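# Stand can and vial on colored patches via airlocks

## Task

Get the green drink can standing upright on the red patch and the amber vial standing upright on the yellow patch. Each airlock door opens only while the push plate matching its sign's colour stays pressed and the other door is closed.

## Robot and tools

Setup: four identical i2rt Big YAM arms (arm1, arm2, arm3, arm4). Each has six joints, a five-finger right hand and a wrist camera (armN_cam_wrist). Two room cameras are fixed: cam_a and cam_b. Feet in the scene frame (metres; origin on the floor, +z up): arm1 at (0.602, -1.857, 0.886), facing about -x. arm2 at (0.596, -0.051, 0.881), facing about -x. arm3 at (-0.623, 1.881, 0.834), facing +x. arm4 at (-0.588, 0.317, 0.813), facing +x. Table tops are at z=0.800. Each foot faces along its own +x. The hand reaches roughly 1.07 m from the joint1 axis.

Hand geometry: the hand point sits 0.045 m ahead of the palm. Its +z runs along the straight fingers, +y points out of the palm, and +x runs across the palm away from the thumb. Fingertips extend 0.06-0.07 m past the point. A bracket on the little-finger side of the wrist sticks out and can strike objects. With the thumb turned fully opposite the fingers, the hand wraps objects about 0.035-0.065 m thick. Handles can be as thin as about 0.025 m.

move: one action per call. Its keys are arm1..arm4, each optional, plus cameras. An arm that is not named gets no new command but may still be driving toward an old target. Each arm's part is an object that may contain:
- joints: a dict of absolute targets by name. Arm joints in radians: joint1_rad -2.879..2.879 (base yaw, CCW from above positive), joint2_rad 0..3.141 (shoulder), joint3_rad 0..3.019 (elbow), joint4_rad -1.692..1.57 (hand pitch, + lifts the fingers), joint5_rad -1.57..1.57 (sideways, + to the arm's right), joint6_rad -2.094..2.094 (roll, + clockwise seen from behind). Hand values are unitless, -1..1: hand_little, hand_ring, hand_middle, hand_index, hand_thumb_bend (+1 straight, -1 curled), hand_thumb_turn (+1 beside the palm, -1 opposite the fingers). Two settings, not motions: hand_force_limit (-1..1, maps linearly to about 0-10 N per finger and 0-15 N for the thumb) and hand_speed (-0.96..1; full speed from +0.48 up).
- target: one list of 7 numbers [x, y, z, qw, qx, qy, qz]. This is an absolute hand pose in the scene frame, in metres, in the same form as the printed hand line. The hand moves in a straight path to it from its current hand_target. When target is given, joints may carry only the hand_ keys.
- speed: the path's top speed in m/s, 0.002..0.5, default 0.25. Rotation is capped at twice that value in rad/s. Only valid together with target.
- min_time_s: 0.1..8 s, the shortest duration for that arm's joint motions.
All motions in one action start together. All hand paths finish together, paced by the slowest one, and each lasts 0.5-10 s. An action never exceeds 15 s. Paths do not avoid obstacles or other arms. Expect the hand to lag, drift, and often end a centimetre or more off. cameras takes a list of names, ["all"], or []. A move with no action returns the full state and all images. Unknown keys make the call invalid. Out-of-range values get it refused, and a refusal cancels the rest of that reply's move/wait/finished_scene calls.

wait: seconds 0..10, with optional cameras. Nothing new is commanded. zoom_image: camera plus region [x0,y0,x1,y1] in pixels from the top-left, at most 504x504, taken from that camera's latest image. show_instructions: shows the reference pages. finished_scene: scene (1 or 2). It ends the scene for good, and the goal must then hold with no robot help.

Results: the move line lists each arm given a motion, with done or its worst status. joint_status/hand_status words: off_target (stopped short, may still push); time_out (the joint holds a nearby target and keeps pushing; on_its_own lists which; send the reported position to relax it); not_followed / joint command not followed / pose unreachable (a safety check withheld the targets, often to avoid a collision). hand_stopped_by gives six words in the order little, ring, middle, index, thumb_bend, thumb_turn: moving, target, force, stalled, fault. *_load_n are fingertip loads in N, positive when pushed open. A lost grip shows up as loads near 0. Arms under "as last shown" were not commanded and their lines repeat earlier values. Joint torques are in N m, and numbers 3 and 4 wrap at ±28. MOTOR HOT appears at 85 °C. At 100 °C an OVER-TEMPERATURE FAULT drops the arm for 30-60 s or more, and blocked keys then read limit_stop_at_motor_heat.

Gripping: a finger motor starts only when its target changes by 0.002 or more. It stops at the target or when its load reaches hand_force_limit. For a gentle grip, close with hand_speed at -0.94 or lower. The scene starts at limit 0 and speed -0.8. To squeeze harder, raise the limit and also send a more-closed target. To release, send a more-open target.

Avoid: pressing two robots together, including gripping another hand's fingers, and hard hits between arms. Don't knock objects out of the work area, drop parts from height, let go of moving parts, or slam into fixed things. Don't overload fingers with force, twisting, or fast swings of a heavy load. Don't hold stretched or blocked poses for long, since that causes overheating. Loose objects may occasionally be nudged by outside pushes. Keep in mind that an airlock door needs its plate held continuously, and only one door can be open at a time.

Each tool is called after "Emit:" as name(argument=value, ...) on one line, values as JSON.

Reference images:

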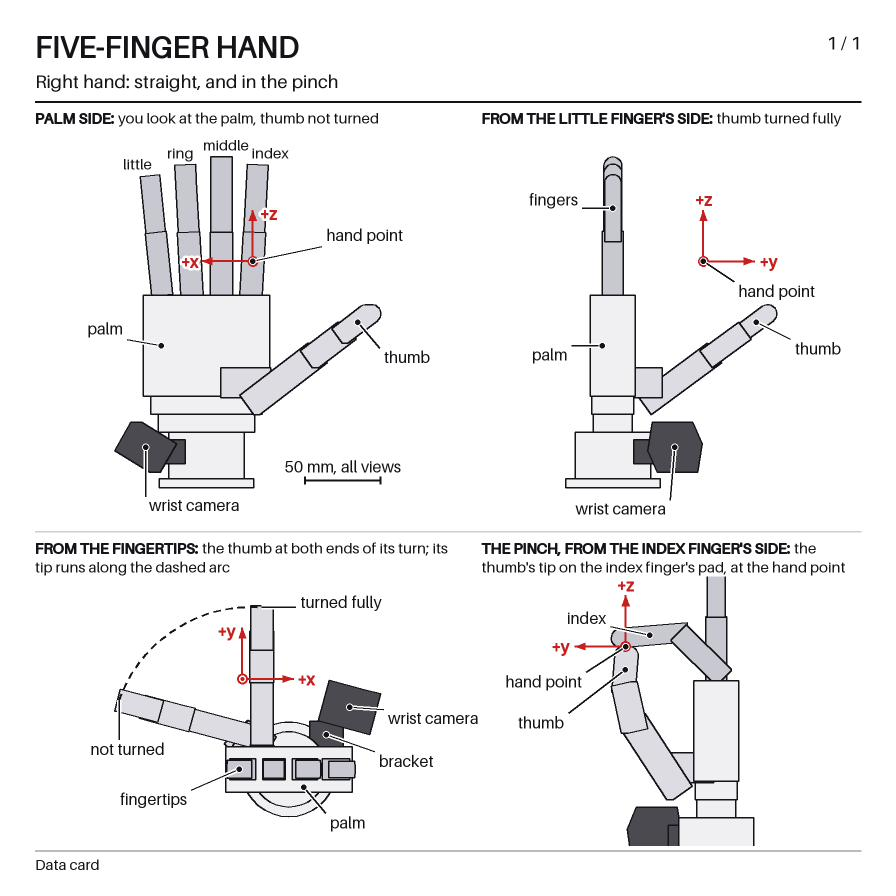

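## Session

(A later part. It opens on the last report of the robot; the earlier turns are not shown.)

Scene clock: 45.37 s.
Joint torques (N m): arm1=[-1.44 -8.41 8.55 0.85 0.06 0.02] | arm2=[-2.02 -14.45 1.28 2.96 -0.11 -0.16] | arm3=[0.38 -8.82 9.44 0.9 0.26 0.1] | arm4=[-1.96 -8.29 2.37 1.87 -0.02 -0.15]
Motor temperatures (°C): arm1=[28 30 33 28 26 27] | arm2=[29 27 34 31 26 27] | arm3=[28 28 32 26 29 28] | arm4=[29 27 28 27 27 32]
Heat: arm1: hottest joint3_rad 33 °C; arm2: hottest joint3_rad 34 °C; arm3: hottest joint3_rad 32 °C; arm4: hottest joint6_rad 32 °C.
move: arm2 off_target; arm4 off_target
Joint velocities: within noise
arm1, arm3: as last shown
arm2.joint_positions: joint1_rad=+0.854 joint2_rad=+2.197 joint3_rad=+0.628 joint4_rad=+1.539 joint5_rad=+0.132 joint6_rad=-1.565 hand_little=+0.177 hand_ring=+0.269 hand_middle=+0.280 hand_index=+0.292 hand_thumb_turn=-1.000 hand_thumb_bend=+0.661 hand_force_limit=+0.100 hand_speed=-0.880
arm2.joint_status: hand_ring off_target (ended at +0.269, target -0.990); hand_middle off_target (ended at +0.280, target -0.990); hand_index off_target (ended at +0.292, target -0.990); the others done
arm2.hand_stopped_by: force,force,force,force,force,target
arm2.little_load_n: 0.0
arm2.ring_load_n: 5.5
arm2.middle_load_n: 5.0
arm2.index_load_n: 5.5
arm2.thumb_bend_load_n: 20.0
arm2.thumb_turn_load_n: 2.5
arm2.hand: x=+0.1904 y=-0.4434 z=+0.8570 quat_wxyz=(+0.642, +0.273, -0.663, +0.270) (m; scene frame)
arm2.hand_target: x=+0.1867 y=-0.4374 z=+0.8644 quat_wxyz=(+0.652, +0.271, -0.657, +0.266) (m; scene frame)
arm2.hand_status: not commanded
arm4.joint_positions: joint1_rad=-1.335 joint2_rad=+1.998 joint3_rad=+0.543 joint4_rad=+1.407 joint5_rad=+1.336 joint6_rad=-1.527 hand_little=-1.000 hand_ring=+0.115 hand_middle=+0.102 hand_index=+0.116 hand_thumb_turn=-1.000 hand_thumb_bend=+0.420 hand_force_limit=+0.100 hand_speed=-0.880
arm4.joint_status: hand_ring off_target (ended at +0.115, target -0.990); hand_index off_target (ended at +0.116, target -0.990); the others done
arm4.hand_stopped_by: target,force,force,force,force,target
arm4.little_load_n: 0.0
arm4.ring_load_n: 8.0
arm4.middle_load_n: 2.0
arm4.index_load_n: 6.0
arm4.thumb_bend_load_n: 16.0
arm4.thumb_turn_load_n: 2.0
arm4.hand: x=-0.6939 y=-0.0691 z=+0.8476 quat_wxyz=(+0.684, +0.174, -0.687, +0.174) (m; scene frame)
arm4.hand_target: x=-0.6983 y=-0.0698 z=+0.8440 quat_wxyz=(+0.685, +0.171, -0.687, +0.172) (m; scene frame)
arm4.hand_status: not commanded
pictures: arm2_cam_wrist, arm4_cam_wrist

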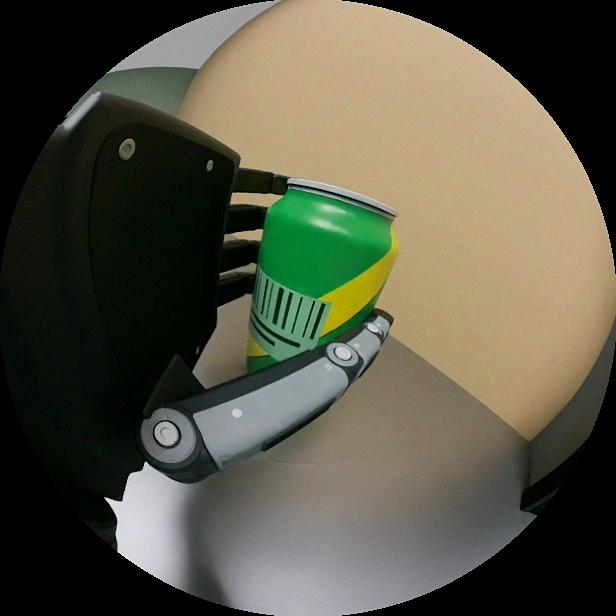

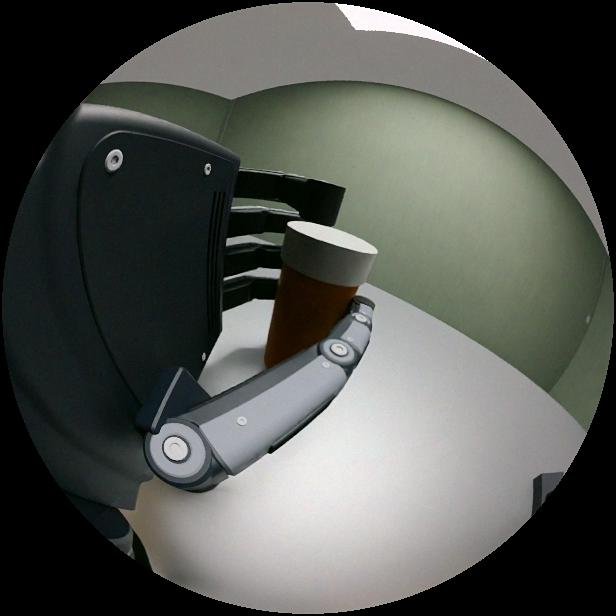

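Emit:
move(arm1={"target":[0.16,-1.98,1.02,0,0.7071,0.7071,0],"speed":0.1}, arm2={"target":[0.19,-0.44,1.02,-0.6547,-0.2672,0.6547,-0.2672],"speed":0.15}, arm4={"target":[-0.695,-0.07,1.02,-0.6861,-0.1711,0.6861,-0.1711],"speed":0.15}, cameras=["arm2_cam_wrist","arm4_cam_wrist","cam_a","cam_b","arm1_cam_wrist"])

Scene clock: 48.30 s.
Joint torques (N m): arm1=[-3.43 -2.14 19.88 1.58 0.06 -0.25] | arm2=[-0.97 -14.68 5.96 2.09 0.11 -0.14] | arm3=[0.44 -8.88 9.43 0.91 0.25 0.09] | arm4=[-1.32 -7.82 9.62 0.43 0.22 0.04]
Motor temperatures (°C): arm1=[28 30 34 28 26 27] | arm2=[29 27 34 30 26 27] | arm3=[28 29 32 26 29 28] | arm4=[29 27 28 26 27 31]
Heat: arm1: hottest joint3_rad 34 °C; arm2: hottest joint3_rad 34 °C; arm3: hottest joint3_rad 32 °C; arm4: hottest joint6_rad 31 °C.
move: arm1 off_target; arm2 off_target; arm4 off_target
Joint velocities: within noise
arm1.joint_positions: joint1_rad=+0.328 joint2_rad=+1.572 joint3_rad=+1.287 joint4_rad=-1.342 joint5_rad=-0.001 joint6_rad=+0.208 hand_little=+1.000 hand_ring=+1.000 hand_middle=+1.000 hand_index=+1.000 hand_thumb_turn=+1.000 hand_thumb_bend=+1.000 hand_force_limit=+0.000 hand_speed=-0.800
arm1.joint_status: not commanded
arm1.hand_stopped_by: target,target,target,target,target,target
arm1.little_load_n: 0.0
arm1.ring_load_n: 0.0
arm1.middle_load_n: 0.0
arm1.index_load_n: 0.0
arm1.thumb_bend_load_n: -0.5
arm1.thumb_turn_load_n: 0.0
arm1.hand: x=+0.2313 y=-1.9834 z=+1.0237 quat_wxyz=(+0.016, +0.703, +0.711, +0.023) (m; scene frame)
arm1.hand_target: x=+0.1694 y=-1.9834 z=+1.0208 quat_wxyz=(-0.002, +0.707, +0.707, -0.002) (m; scene frame)
arm1.hand_status: off_target (0.072 m and 3.2 deg from the pose sent, 0.098 m and 0.8 deg at the start)
arm2.joint_positions: joint1_rad=+0.854 joint2_rad=+1.680 joint3_rad=+0.555 joint4_rad=+1.068 joint5_rad=+0.146 joint6_rad=-1.560 hand_little=+0.177 hand_ring=+0.269 hand_middle=+0.280 hand_index=+0.292 hand_thumb_turn=-1.000 hand_thumb_bend=+0.661 hand_force_limit=+0.100 hand_speed=-0.880
arm2.joint_status: not commanded
arm2.hand_stopped_by: force,force,force,force,force,target
arm2.little_load_n: 0.0
arm2.ring_load_n: 4.5
arm2.middle_load_n: 5.0
arm2.index_load_n: 6.5
arm2.thumb_bend_load_n: 19.5
arm2.thumb_turn_load_n: 4.5
arm2.hand: x=+0.1920 y=-0.4361 z=+0.9889 quat_wxyz=(+0.635, +0.272, -0.674, +0.262) (m; scene frame)
arm2.hand_target: x=+0.1897 y=-0.4408 z=+1.0173 quat_wxyz=(+0.653, +0.266, -0.656, +0.269) (m; scene frame)
arm2.hand_status: off_target (0.031 m and 3.3 deg from the pose sent, 0.163 m and 1.9 deg at the start)
arm3: as last shown
arm3.ring_load_n: 0.5
arm4.joint_positions: joint1_rad=-1.335 joint2_rad=+1.429 joint3_rad=+0.546 joint4_rad=+0.807 joint5_rad=+1.336 joint6_rad=-1.559 hand_little=-1.000 hand_ring=+0.115 hand_middle=+0.102 hand_index=+0.116 hand_thumb_turn=-1.000 hand_thumb_bend=+0.420 hand_force_limit=+0.100 hand_speed=-0.880
arm4.joint_status: not commanded
arm4.hand_stopped_by: target,force,force,force,force,target
arm4.little_load_n: 0.0
arm4.ring_load_n: 7.5
arm4.middle_load_n: 2.0
arm4.index_load_n: 6.5
arm4.thumb_bend_load_n: 16.0
arm4.thumb_turn_load_n: 2.5
arm4.hand: x=-0.6956 y=-0.0598 z=+1.0003 quat_wxyz=(+0.687, +0.195, -0.683, +0.153) (m; scene frame)
arm4.hand_target: x=-0.6946 y=-0.0710 z=+1.0177 quat_wxyz=(+0.687, +0.172, -0.686, +0.171) (m; scene frame)
arm4.hand_status: off_target (0.022 m and 3.4 deg from the pose sent, 0.172 m and 0.5 deg at the start)
pictures: arm1_cam_wrist, arm2_cam_wrist, arm4_cam_wrist, cam_a, cam_b

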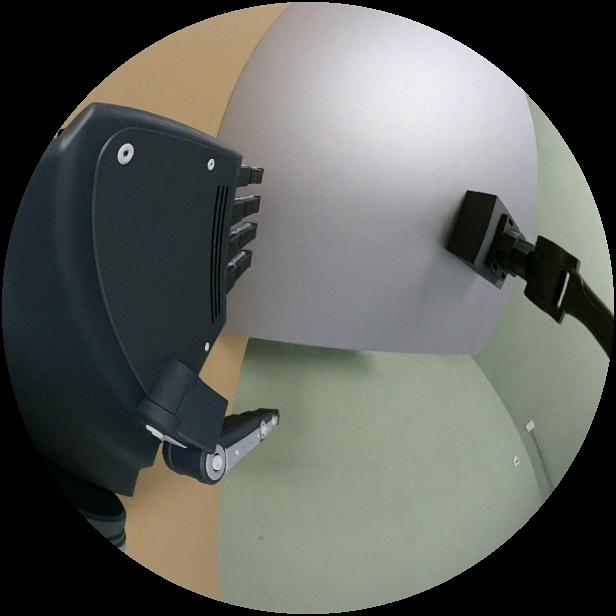

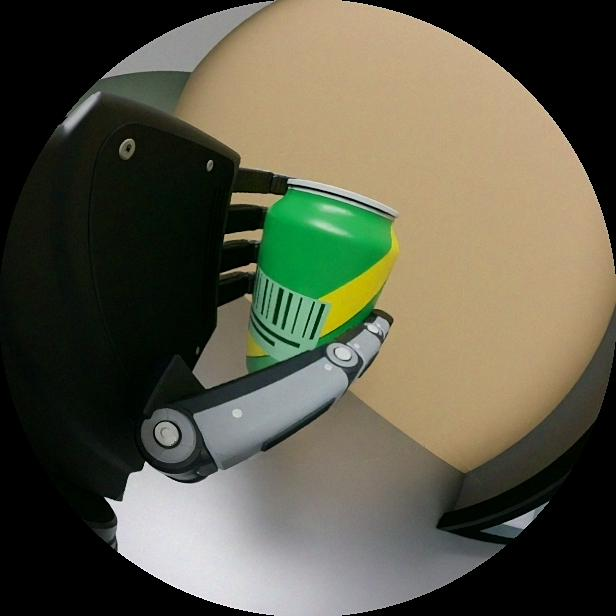

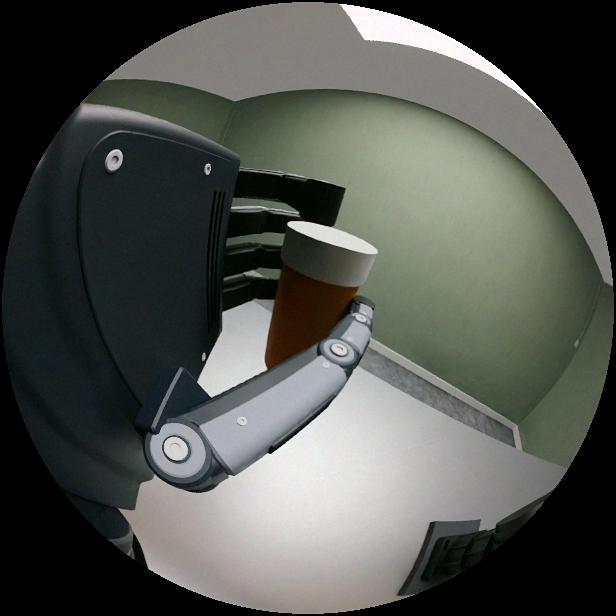

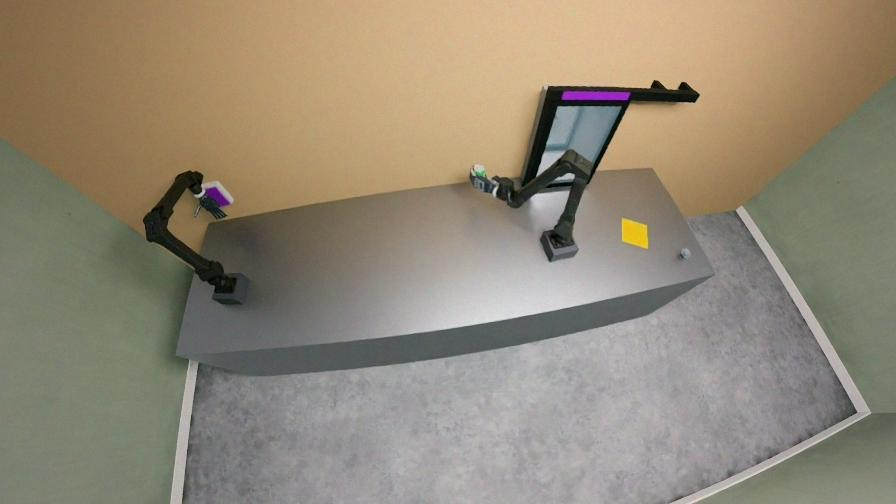

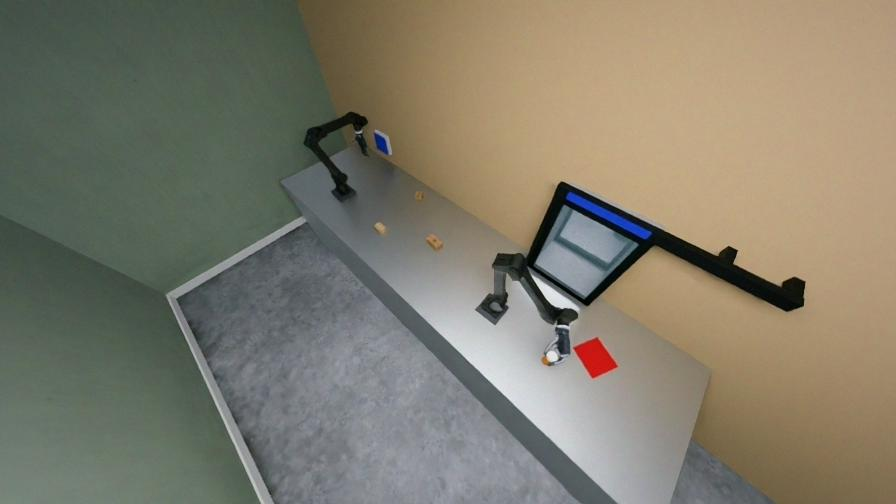

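Emit:
zoom_image(camera="cam_a", region=[130, 150, 270, 310])

Emit:
zoom_image(camera="cam_a", region=[440, 60, 640, 260])

Scaled by 3.150 from the camera's 896x504 image, which has a finer 1280x720 frame.

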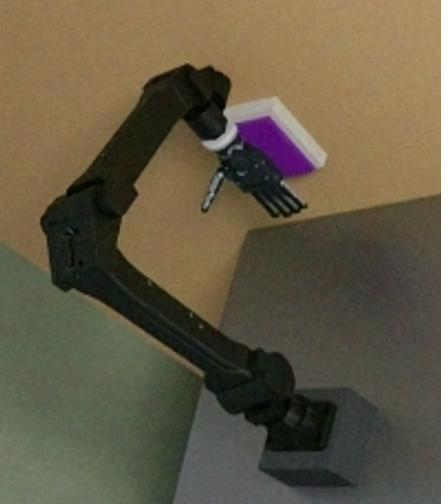

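Scaled by 2.520 from the camera's 896x504 image, which has a finer 1280x720 frame.

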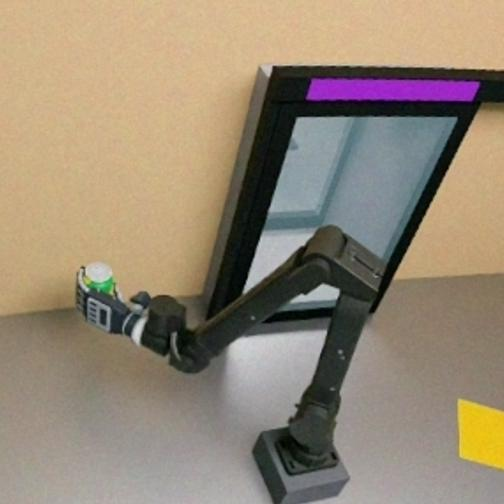

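Emit:
move(arm1={"target":[0.3,-1.98,0.99,-0.2706,0.6533,0.6533,-0.2706],"joints":{"hand_speed":-0.3,"hand_little":-1,"hand_ring":-1,"hand_middle":-1,"hand_index":-1}}, arm2={"target":[0.36,-0.24,1.32,-0.6830,-0.1830,0.6830,-0.1830],"speed":0.2}, arm3={"target":[-0.38,2.01,0.98,0.2706,-0.6533,0.6533,-0.2706],"joints":{"hand_speed":-0.3,"hand_little":-1,"hand_ring":-1,"hand_middle":-1,"hand_index":-1}}, arm4={"joints":{"joint1_rad":-1.2,"joint2_rad":0.585,"joint3_rad":1.329,"joint4_rad":-0.825,"joint5_rad":0.0},"min_time_s":5}, cameras=["all"])

Scene clock: 55.53 s.
Joint torques (N m): arm1=[-0.26 -2.14 8.59 2.5 0.24 0.08] | arm2=[-0.26 -0.38 15.51 1.57 0.19 -0.36] | arm3=[1.55 -1.38 10.06 2.45 0.54 0.11] | arm4=[0.44 1.67 11.32 1.26 -0.1 0.05]
Motor temperatures (°C): arm1=[28 29 35 28 26 27] | arm2=[29 27 36 30 26 27] | arm3=[28 29 33 27 29 28] | arm4=[29 27 29 26 27 31]
Heat: arm1: hottest joint3_rad 35 °C; arm2: hottest joint3_rad 36 °C; arm3: hottest joint3_rad 33 °C; arm4: hottest joint6_rad 31 °C.
move: arm1 done; arm2 off_target; arm3 done; arm4 done
Joint velocities: within noise
arm1.joint_positions: joint1_rad=+0.507 joint2_rad=+0.831 joint3_rad=+0.518 joint4_rad=-0.529 joint5_rad=+0.272 joint6_rad=+0.276 hand_little=-1.000 hand_ring=-1.000 hand_middle=-1.000 hand_index=-1.000 hand_thumb_turn=+1.000 hand_thumb_bend=+1.000 hand_force_limit=+0.000 hand_speed=-0.300
arm1.joint_status: all done
arm1.hand_stopped_by: target,target,target,target,target,target
arm1.little_load_n: 0.0
arm1.ring_load_n: 0.0
arm1.middle_load_n: 0.0
arm1.index_load_n: 0.5
arm1.thumb_bend_load_n: 0.0
arm1.thumb_turn_load_n: 0.0
arm1.hand: x=+0.2989 y=-1.9762 z=+0.9882 quat_wxyz=(-0.267, +0.649, +0.662, -0.264) (m; scene frame)
arm1.hand_target: x=+0.2996 y=-1.9801 z=+0.9872 quat_wxyz=(-0.268, +0.649, +0.657, -0.274) (m; scene frame)
arm1.hand_status: done (0.004 m and 1.4 deg from the pose sent, 0.077 m and 48.1 deg at the start)
arm2.joint_positions: joint1_rad=+1.262 joint2_rad=+0.454 joint3_rad=+0.657 joint4_rad=-0.266 joint5_rad=+0.807 joint6_rad=-1.560 hand_little=+0.177 hand_ring=+0.269 hand_middle=+0.280 hand_index=+0.292 hand_thumb_turn=-1.000 hand_thumb_bend=+0.661 hand_force_limit=+0.100 hand_speed=-0.880
arm2.joint_status: not commanded
arm2.hand_stopped_by: force,force,force,force,force,target
arm2.little_load_n: 0.0
arm2.ring_load_n: 4.5
arm2.middle_load_n: 5.5
arm2.index_load_n: 6.5
arm2.thumb_bend_load_n: 19.5
arm2.thumb_turn_load_n: 4.5
arm2.hand: x=+0.3577 y=-0.2476 z=+1.2733 quat_wxyz=(+0.670, +0.197, -0.696, +0.168) (m; scene frame)
arm2.hand_target: x=+0.3613 y=-0.2417 z=+1.3223 quat_wxyz=(+0.688, +0.184, -0.677, +0.188) (m; scene frame)
arm2.hand_status: off_target (0.047 m and 3.1 deg from the pose sent, 0.420 m and 14.8 deg at the start; pose on its path clipped on 10 of 155 steps)
arm3.joint_positions: joint1_rad=+0.617 joint2_rad=+0.594 joint3_rad=+0.551 joint4_rad=-0.848 joint5_rad=+0.395 joint6_rad=+0.430 hand_little=-1.000 hand_ring=-1.000 hand_middle=-1.000 hand_index=-1.000 hand_thumb_turn=+1.000 hand_thumb_bend=+1.000 hand_force_limit=+0.000 hand_speed=-0.300
arm3.joint_status: all done
arm3.hand_stopped_by: target,target,target,target,target,target
arm3.little_load_n: 0.0
arm3.ring_load_n: 0.0
arm3.middle_load_n: 0.0
arm3.index_load_n: 0.0
arm3.thumb_bend_load_n: 0.0
arm3.thumb_turn_load_n: 0.0
arm3.hand: x=-0.3848 y=+2.0060 z=+0.9765 quat_wxyz=(-0.261, +0.659, -0.652, +0.269) (m; scene frame)
arm3.hand_target: x=-0.3803 y=+2.0109 z=+0.9806 quat_wxyz=(-0.276, +0.651, -0.653, +0.271) (m; scene frame)
arm3.hand_status: done (0.007 m and 1.3 deg from the pose sent, 0.064 m and 46.3 deg at the start)
arm4.joint_positions: joint1_rad=-1.214 joint2_rad=+0.573 joint3_rad=+1.284 joint4_rad=-0.813 joint5_rad=+0.005 joint6_rad=-1.557 hand_little=-1.000 hand_ring=+0.115 hand_middle=+0.102 hand_index=+0.116 hand_thumb_turn=-1.000 hand_thumb_bend=+0.420 hand_force_limit=+0.100 hand_speed=-0.880
arm4.joint_status: all done
arm4.hand_stopped_by: target,force,force,force,force,target
arm4.little_load_n: 0.0
arm4.ring_load_n: 7.0
arm4.middle_load_n: 2.5
arm4.index_load_n: 6.5
arm4.thumb_bend_load_n: 16.0
arm4.thumb_turn_load_n: 2.5
arm4.hand: x=-0.5317 y=+0.0263 z=+1.3985 quat_wxyz=(+0.376, +0.612, -0.417, +0.557) (m; scene frame)
arm4.hand_target: x=-0.5310 y=+0.0378 z=+1.4203 quat_wxyz=(+0.375, +0.603, -0.408, +0.573) (m; scene frame)
arm4.hand_status: not commanded
pictures: arm1_cam_wrist, arm2_cam_wrist, arm3_cam_wrist, arm4_cam_wrist, cam_a, cam_b

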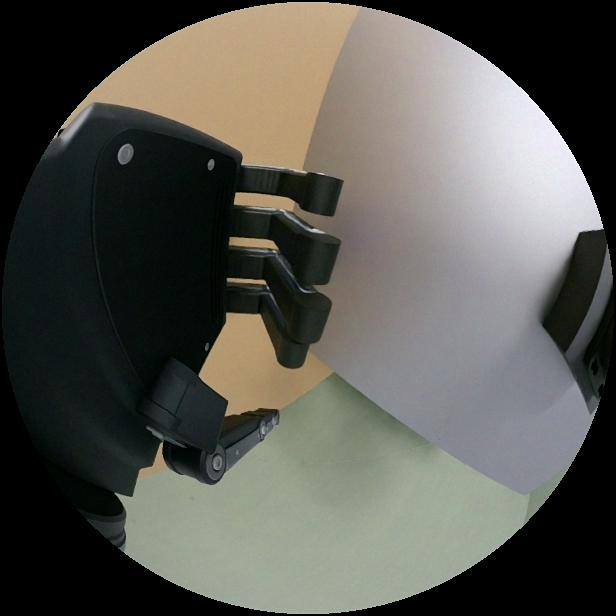

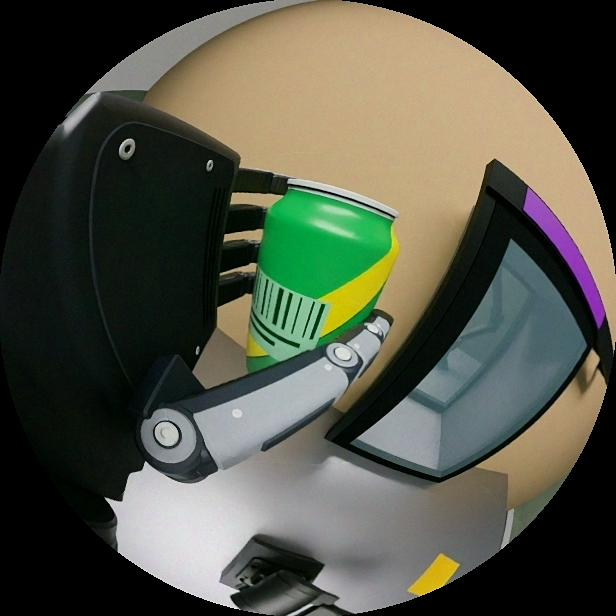

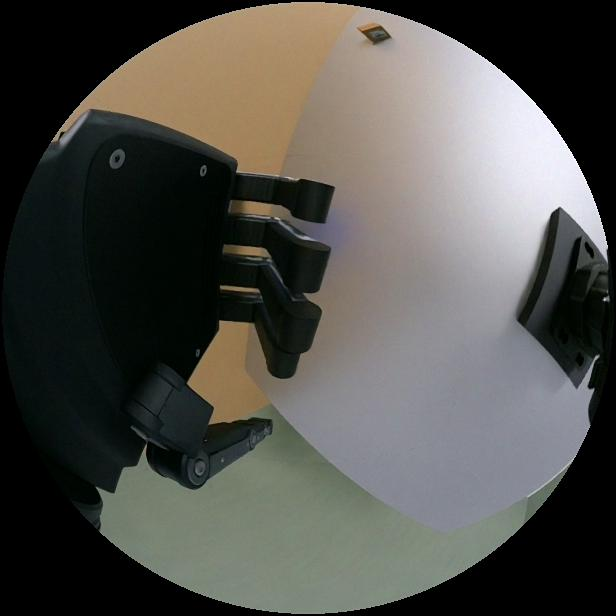

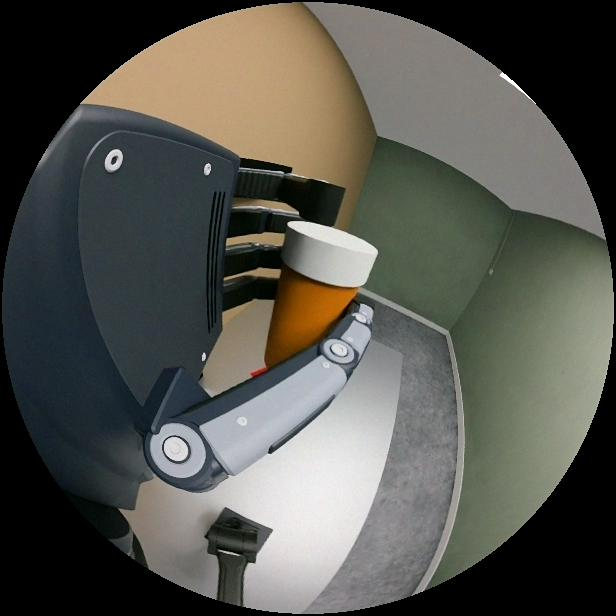

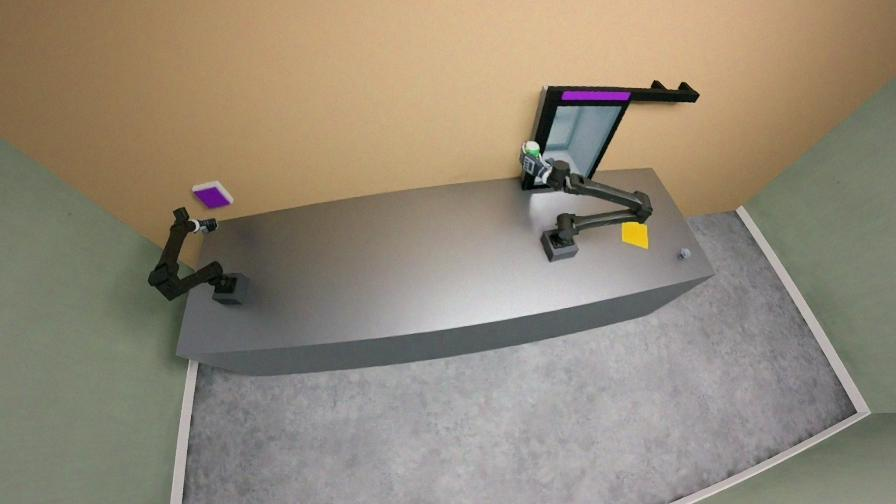

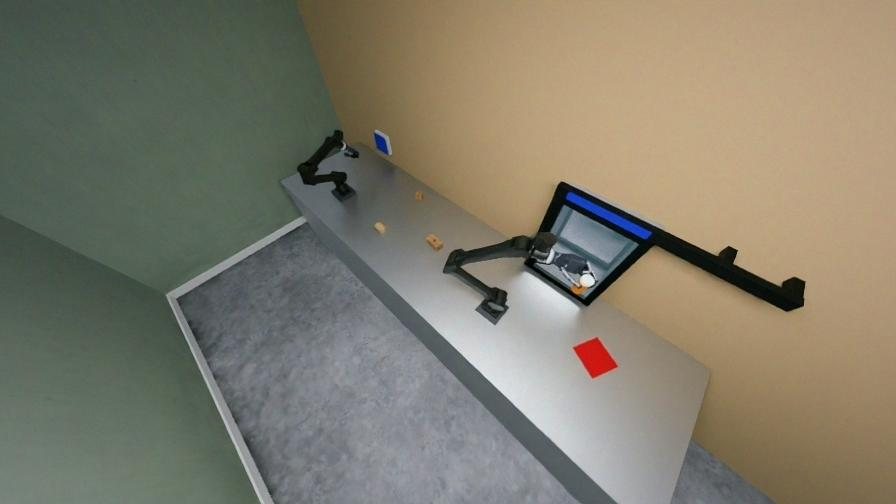

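Emit:
move(arm1={"target":[0.13,-1.98,0.98,-0.2706,0.6533,0.6533,-0.2706],"speed":0.12}, arm2={"target":[0.32,0.03,1.34,-0.7071,0,0.7071,0],"speed":0.2}, arm4={"joints":{"joint1_rad":-0.225,"joint6_rad":-1.53},"min_time_s":4}, cameras=["all"])

Emit:
zoom_image(camera="cam_a", region=[130, 150, 270, 310])

Scene clock: 60.20 s.
Joint torques (N m): arm1=[-2.2 -5.89 12.97 2.5 -0.08 -0.24] | arm2=[-2.2 2.02 15.69 2.77 -0.13 -0.04] | arm3=[1.55 -1.32 10.06 2.45 0.54 0.11] | arm4=[0.32 1.67 11.3 1.24 -0.02 0.04]
Motor temperatures (°C): arm1=[28 29 36 28 26 27] | arm2=[29 27 38 30 26 27] | arm3=[28 29 34 27 29 28] | arm4=[29 27 30 26 27 31]
Heat: arm1: hottest joint3_rad 36 °C; arm2: hottest joint3_rad 38 °C; arm3: hottest joint3_rad 34 °C; arm4: hottest joint6_rad 31 °C.
move: arm1 off_target; arm2 off_target; arm4 done
Joint velocities: within noise
arm1.joint_positions: joint1_rad=+0.351 joint2_rad=+1.323 joint3_rad=+0.776 joint4_rad=-0.307 joint5_rad=+0.173 joint6_rad=+0.202 hand_little=-1.000 hand_ring=-1.000 hand_middle=-1.000 hand_index=-1.000 hand_thumb_turn=+1.000 hand_thumb_bend=+1.000 hand_force_limit=+0.000 hand_speed=-0.300
arm1.joint_status: not commanded
arm1.hand_stopped_by: target,target,target,target,target,target
arm1.little_load_n: 0.0
arm1.ring_load_n: 0.0
arm1.middle_load_n: 0.0
arm1.index_load_n: 0.0
arm1.thumb_bend_load_n: 0.0
arm1.thumb_turn_load_n: 0.0
arm1.hand: x=+0.1567 y=-1.9754 z=+0.9620 quat_wxyz=(-0.255, +0.668, +0.652, -0.253) (m; scene frame)
arm1.hand_target: x=+0.1313 y=-1.9758 z=+0.9789 quat_wxyz=(-0.269, +0.662, +0.646, -0.270) (m; scene frame)
arm1.hand_status: off_target (0.033 m and 3.2 deg from the pose sent, 0.169 m and 1.4 deg at the start)
arm2.joint_positions: joint1_rad=-0.266 joint2_rad=+0.264 joint3_rad=+0.704 joint4_rad=-0.550 joint5_rad=-0.191 joint6_rad=-1.560 hand_little=+0.177 hand_ring=+0.269 hand_middle=+0.280 hand_index=+0.292 hand_thumb_turn=-1.000 hand_thumb_bend=+0.661 hand_force_limit=+0.100 hand_speed=-0.880
arm2.joint_status: not commanded
arm2.hand_stopped_by: force,force,force,force,force,target
arm2.little_load_n: 0.0
arm2.ring_load_n: 4.5
arm2.middle_load_n: 5.0
arm2.index_load_n: 6.5
arm2.thumb_bend_load_n: 19.5
arm2.thumb_turn_load_n: 4.5
arm2.hand: x=+0.3134 y=+0.0291 z=+1.2750 quat_wxyz=(+0.666, -0.015, -0.746, +0.010) (m; scene frame)
arm2.hand_target: x=+0.3247 y=+0.0305 z=+1.3360 quat_wxyz=(+0.705, -0.011, -0.709, -0.002) (m; scene frame)
arm2.hand_status: off_target (0.065 m and 6.8 deg from the pose sent, 0.288 m and 30.1 deg at the start)
arm3: as last shown
arm3.index_load_n: 0.5
arm4.joint_positions: joint1_rad=-0.237 joint2_rad=+0.573 joint3_rad=+1.284 joint4_rad=-0.813 joint5_rad=+0.003 joint6_rad=-1.539 hand_little=-1.000 hand_ring=+0.115 hand_middle=+0.102 hand_index=+0.116 hand_thumb_turn=-1.000 hand_thumb_bend=+0.420 hand_force_limit=+0.100 hand_speed=-0.880
arm4.joint_status: all done
arm4.hand_stopped_by: target,force,force,force,force,target
arm4.little_load_n: 0.0
arm4.ring_load_n: 7.5
arm4.middle_load_n: 2.0
arm4.index_load_n: 6.5
arm4.thumb_bend_load_n: 16.0
arm4.thumb_turn_load_n: 2.5
arm4.hand: x=-0.3107 y=+0.2012 z=+1.3950 quat_wxyz=(+0.064, +0.738, -0.088, +0.666) (m; scene frame)
arm4.hand_target: x=-0.3198 y=+0.2079 z=+1.4169 quat_wxyz=(+0.056, +0.726, -0.084, +0.680) (m; scene frame)
arm4.hand_status: not commanded
pictures: arm1_cam_wrist, arm2_cam_wrist, arm3_cam_wrist, arm4_cam_wrist, cam_a, cam_b

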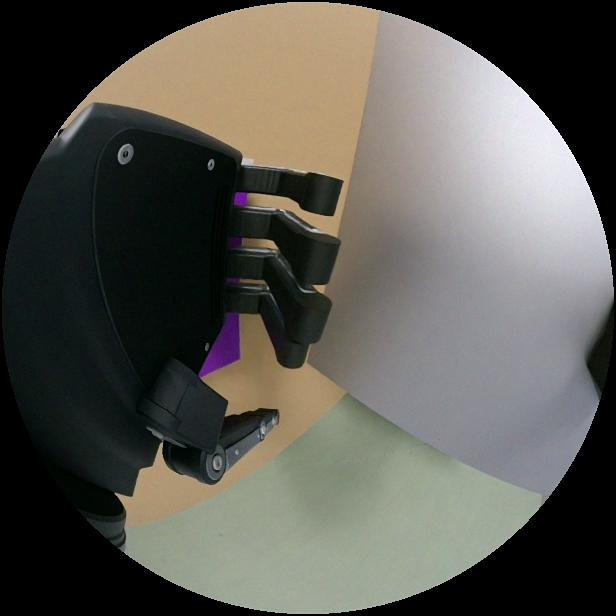

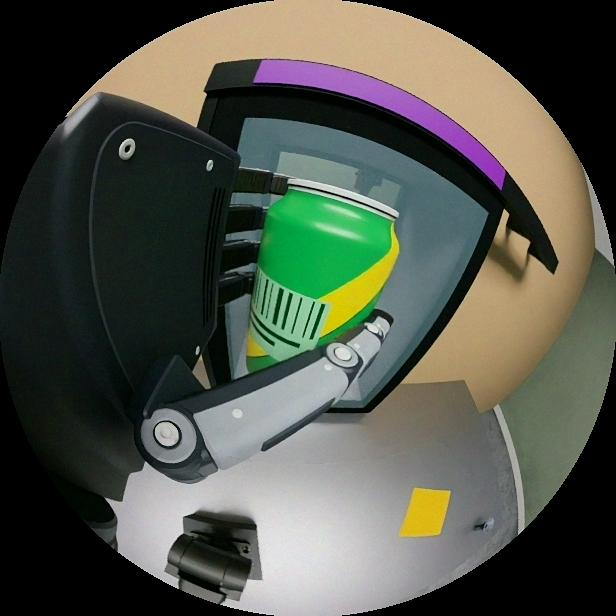

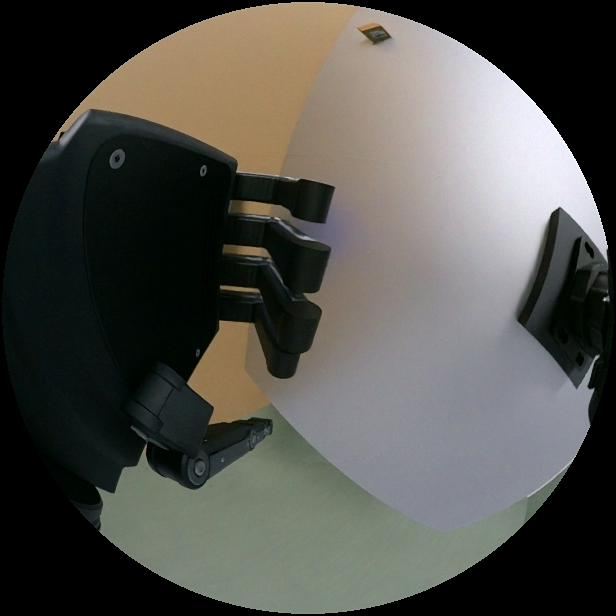

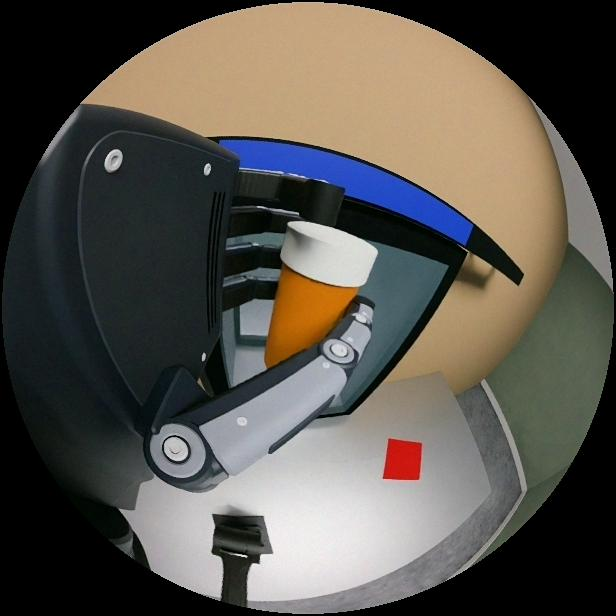

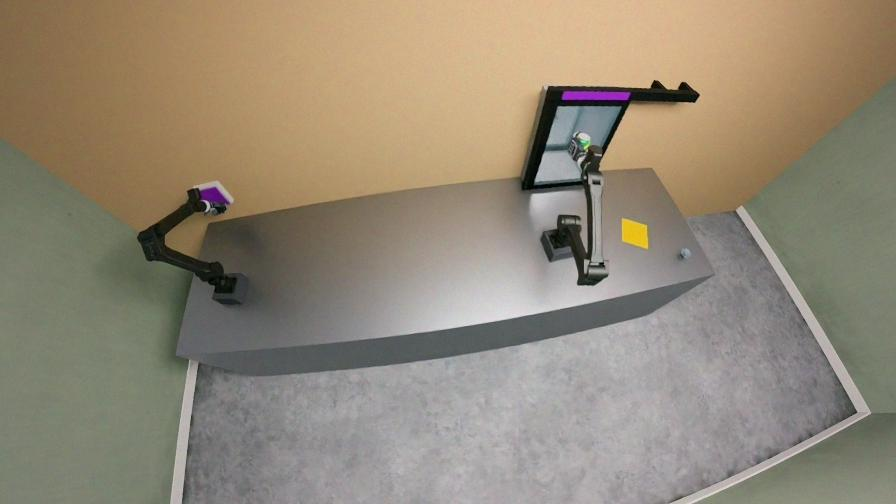

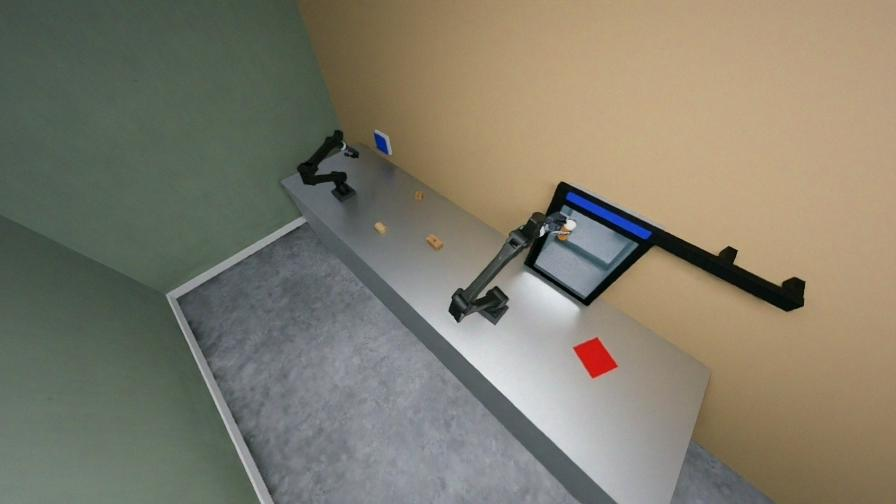

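Scaled by 3.150 from the camera's 896x504 image, which has a finer 1280x720 frame.

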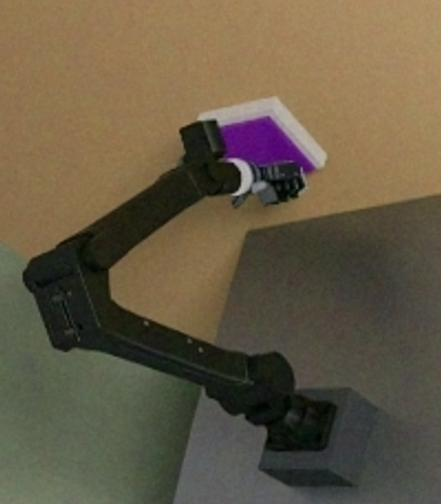

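Emit:
move(arm1={"target":[0.08,-1.975,1.0,-0.2706,0.6533,0.6533,-0.2706],"speed":0.1}, cameras=["arm1_cam_wrist","cam_a","arm2_cam_wrist"])

Emit:
zoom_image(camera="cam_a", region=[130, 150, 270, 310])

Scene clock: 61.57 s.
Joint torques (N m): arm1=[-3.31 -4.95 18.28 2.71 0 -0.24] | arm2=[-2.32 2.08 15.71 2.77 -0.14 -0.04] | arm3=[1.44 -1.44 10.07 2.43 0.54 0.11] | arm4=[0.26 1.55 11.29 1.21 -0.02 0.04]
Motor temperatures (°C): arm1=[28 29 36 28 26 27] | arm2=[29 27 39 30 26 27] | arm3=[28 29 34 27 29 28] | arm4=[29 27 31 26 27 31]
Heat: arm1: hottest joint3_rad 36 °C; arm2: hottest joint3_rad 39 °C; arm3: hottest joint3_rad 34 °C; arm4: hottest joint3_rad 31 °C.
move: arm1 off_target
Joint velocities: within noise
arm1.joint_positions: joint1_rad=+0.348 joint2_rad=+1.379 joint3_rad=+0.856 joint4_rad=-0.370 joint5_rad=+0.144 joint6_rad=+0.158 hand_little=-1.000 hand_ring=-1.000 hand_middle=-1.000 hand_index=-1.000 hand_thumb_turn=+1.000 hand_thumb_bend=+1.000 hand_force_limit=+0.000 hand_speed=-0.300
arm1.joint_status: not commanded
arm1.hand_stopped_by: target,target,target,target,target,target
arm1.little_load_n: 0.5
arm1.ring_load_n: 0.5
arm1.middle_load_n: 0.0
arm1.index_load_n: 0.0
arm1.thumb_bend_load_n: 0.0
arm1.thumb_turn_load_n: 0.0
arm1.hand: x=+0.1428 y=-1.9808 z=+0.9652 quat_wxyz=(-0.240, +0.655, +0.675, -0.239) (m; scene frame)
arm1.hand_target: x=+0.0886 y=-1.9794 z=+1.0021 quat_wxyz=(-0.270, +0.649, +0.657, -0.272) (m; scene frame)
arm1.hand_status: off_target (0.072 m and 5.6 deg from the pose sent, 0.086 m and 3.2 deg at the start)
arm2, arm3, arm4: as last shown
arm2.little_load_n: 0.5
arm3.index_load_n: 0.0
pictures: arm1_cam_wrist, arm2_cam_wrist, cam_a

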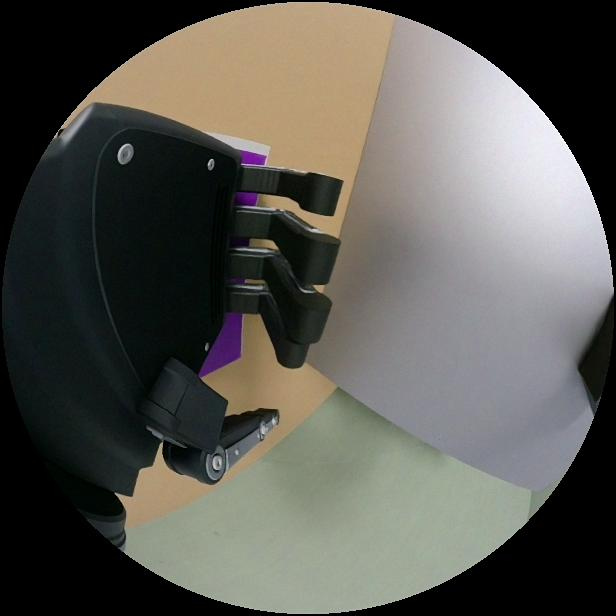

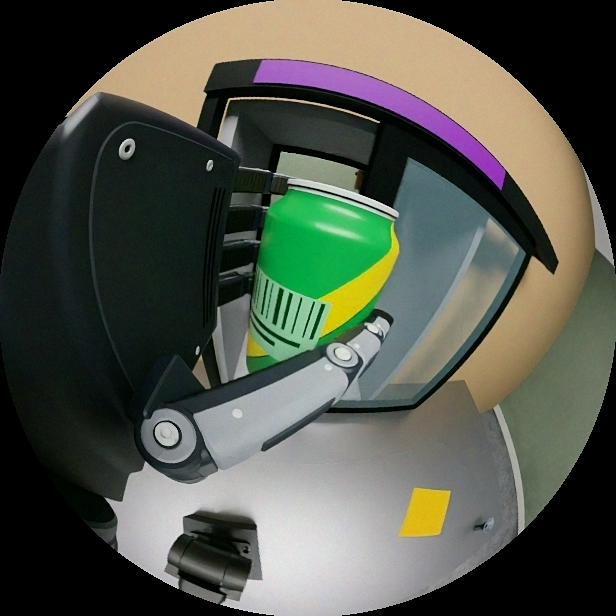

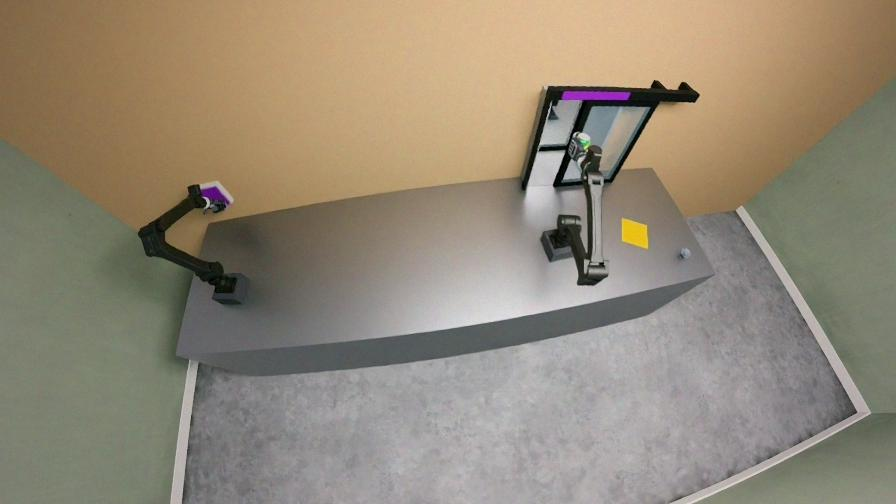

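Scaled by 3.150 from the camera's 896x504 image, which has a finer 1280x720 frame.

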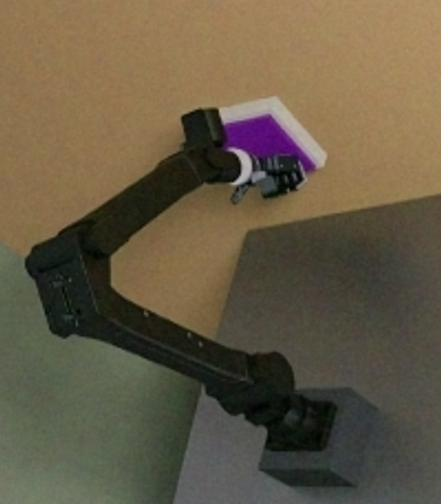

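Emit:
wait(seconds=1.5, cameras=["arm2_cam_wrist","cam_a"])

Emit:
zoom_image(camera="cam_a", region=[500, 70, 700, 210])

Scene clock: 63.17 s.
Joint torques (N m): arm1=[-3.37 -4.95 18.32 2.73 0 -0.24] | arm2=[-2.32 2.08 15.72 2.78 -0.13 -0.04] | arm3=[1.44 -1.44 10.06 2.44 0.53 0.11] | arm4=[0.09 1.79 11.37 1.25 -0.03 0.04]
Motor temperatures (°C): arm1=[28 29 36 28 26 27] | arm2=[29 27 39 30 26 27] | arm3=[28 29 34 27 29 28] | arm4=[29 27 31 26 27 31]
Heat: arm1: hottest joint3_rad 36 °C; arm2: hottest joint3_rad 39 °C; arm3: hottest joint3_rad 34 °C; arm4: hottest joint3_rad 31 °C.
Joint velocities: within noise
arm1.joint_positions: joint1_rad=+0.348 joint2_rad=+1.379 joint3_rad=+0.856 joint4_rad=-0.370 joint5_rad=+0.144 joint6_rad=+0.158 hand_little=-1.000 hand_ring=-1.000 hand_middle=-1.000 hand_index=-1.000 hand_thumb_turn=+1.000 hand_thumb_bend=+1.000 hand_force_limit=+0.000 hand_speed=-0.300
arm1.joint_status: not commanded
arm1.hand_stopped_by: target,target,target,target,target,target
arm1.little_load_n: 0.0
arm1.ring_load_n: 0.0
arm1.middle_load_n: 0.0
arm1.index_load_n: 0.0
arm1.thumb_bend_load_n: 0.0
arm1.thumb_turn_load_n: -0.5
arm1.hand: x=+0.1428 y=-1.9808 z=+0.9652 quat_wxyz=(-0.240, +0.655, +0.675, -0.239) (m; scene frame)
arm1.hand_target: x=+0.0886 y=-1.9794 z=+1.0021 quat_wxyz=(-0.270, +0.649, +0.657, -0.272) (m; scene frame)
arm1.hand_status: off_target (0.072 m and 5.6 deg from the pose sent, 0.086 m and 3.2 deg at the start)
arm2.joint_positions: joint1_rad=-0.266 joint2_rad=+0.264 joint3_rad=+0.704 joint4_rad=-0.550 joint5_rad=-0.191 joint6_rad=-1.560 hand_little=+0.177 hand_ring=+0.269 hand_middle=+0.280 hand_index=+0.292 hand_thumb_turn=-1.000 hand_thumb_bend=+0.661 hand_force_limit=+0.100 hand_speed=-0.880
arm2.joint_status: not commanded
arm2.hand_stopped_by: force,force,force,force,force,target
arm2.little_load_n: 0.0
arm2.ring_load_n: 4.5
arm2.middle_load_n: 5.0
arm2.index_load_n: 6.5
arm2.thumb_bend_load_n: 20.0
arm2.thumb_turn_load_n: 4.5
arm2.hand: x=+0.3134 y=+0.0291 z=+1.2750 quat_wxyz=(+0.666, -0.015, -0.746, +0.010) (m; scene frame)
arm2.hand_target: x=+0.3247 y=+0.0305 z=+1.3360 quat_wxyz=(+0.705, -0.011, -0.709, -0.002) (m; scene frame)
arm2.hand_status: not commanded
arm3.joint_positions: joint1_rad=+0.617 joint2_rad=+0.594 joint3_rad=+0.551 joint4_rad=-0.848 joint5_rad=+0.395 joint6_rad=+0.430 hand_little=-1.000 hand_ring=-1.000 hand_middle=-1.000 hand_index=-1.000 hand_thumb_turn=+1.000 hand_thumb_bend=+1.000 hand_force_limit=+0.000 hand_speed=-0.300
arm3.joint_status: not commanded
arm3.hand_stopped_by: target,target,target,target,target,target
arm3.little_load_n: 0.0
arm3.ring_load_n: 0.0
arm3.middle_load_n: 0.0
arm3.index_load_n: 0.0
arm3.thumb_bend_load_n: 0.0
arm3.thumb_turn_load_n: 0.0
arm3.hand: x=-0.3848 y=+2.0060 z=+0.9765 quat_wxyz=(-0.261, +0.659, -0.652, +0.269) (m; scene frame)
arm3.hand_target: x=-0.3803 y=+2.0109 z=+0.9806 quat_wxyz=(-0.276, +0.651, -0.653, +0.271) (m; scene frame)
arm3.hand_status: not commanded
arm4.joint_positions: joint1_rad=-0.237 joint2_rad=+0.573 joint3_rad=+1.284 joint4_rad=-0.813 joint5_rad=+0.003 joint6_rad=-1.539 hand_little=-1.000 hand_ring=+0.115 hand_middle=+0.102 hand_index=+0.116 hand_thumb_turn=-1.000 hand_thumb_bend=+0.420 hand_force_limit=+0.100 hand_speed=-0.880
arm4.joint_status: not commanded
arm4.hand_stopped_by: target,force,force,force,force,target
arm4.little_load_n: 0.0
arm4.ring_load_n: 7.0
arm4.middle_load_n: 2.5
arm4.index_load_n: 6.5
arm4.thumb_bend_load_n: 16.5
arm4.thumb_turn_load_n: 2.5
arm4.hand: x=-0.3107 y=+0.2012 z=+1.3950 quat_wxyz=(+0.064, +0.738, -0.088, +0.666) (m; scene frame)
arm4.hand_target: x=-0.3198 y=+0.2079 z=+1.4169 quat_wxyz=(+0.056, +0.726, -0.084, +0.680) (m; scene frame)
arm4.hand_status: not commanded
wait: 1.50 s; at rest by 0.17 s
pictures: arm2_cam_wrist, cam_a

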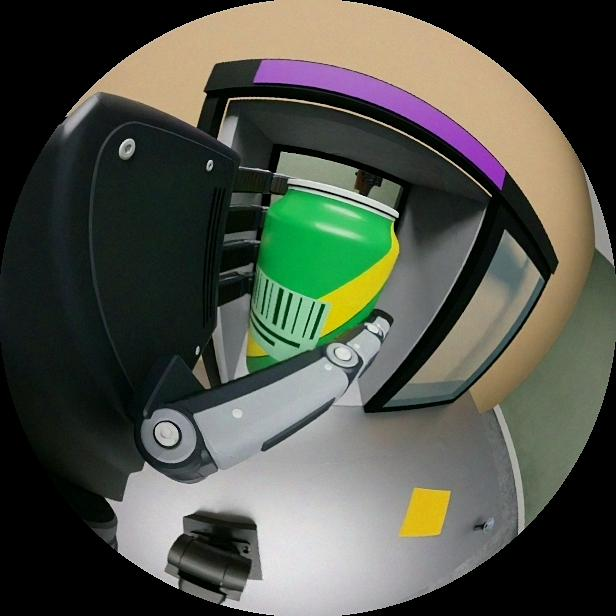

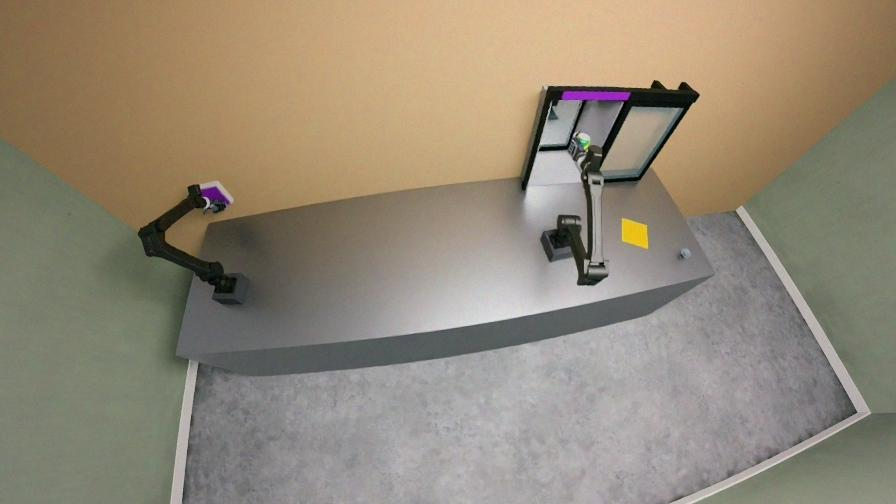

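Scaled by 2.520 from the camera's 896x504 image, which has a finer 1280x720 frame.

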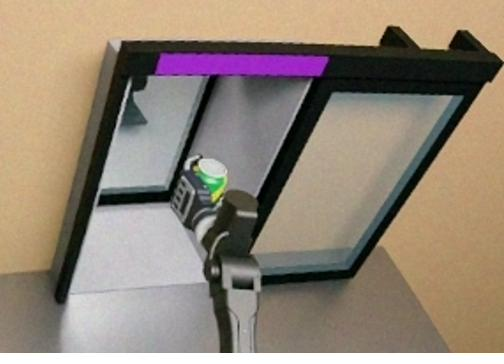

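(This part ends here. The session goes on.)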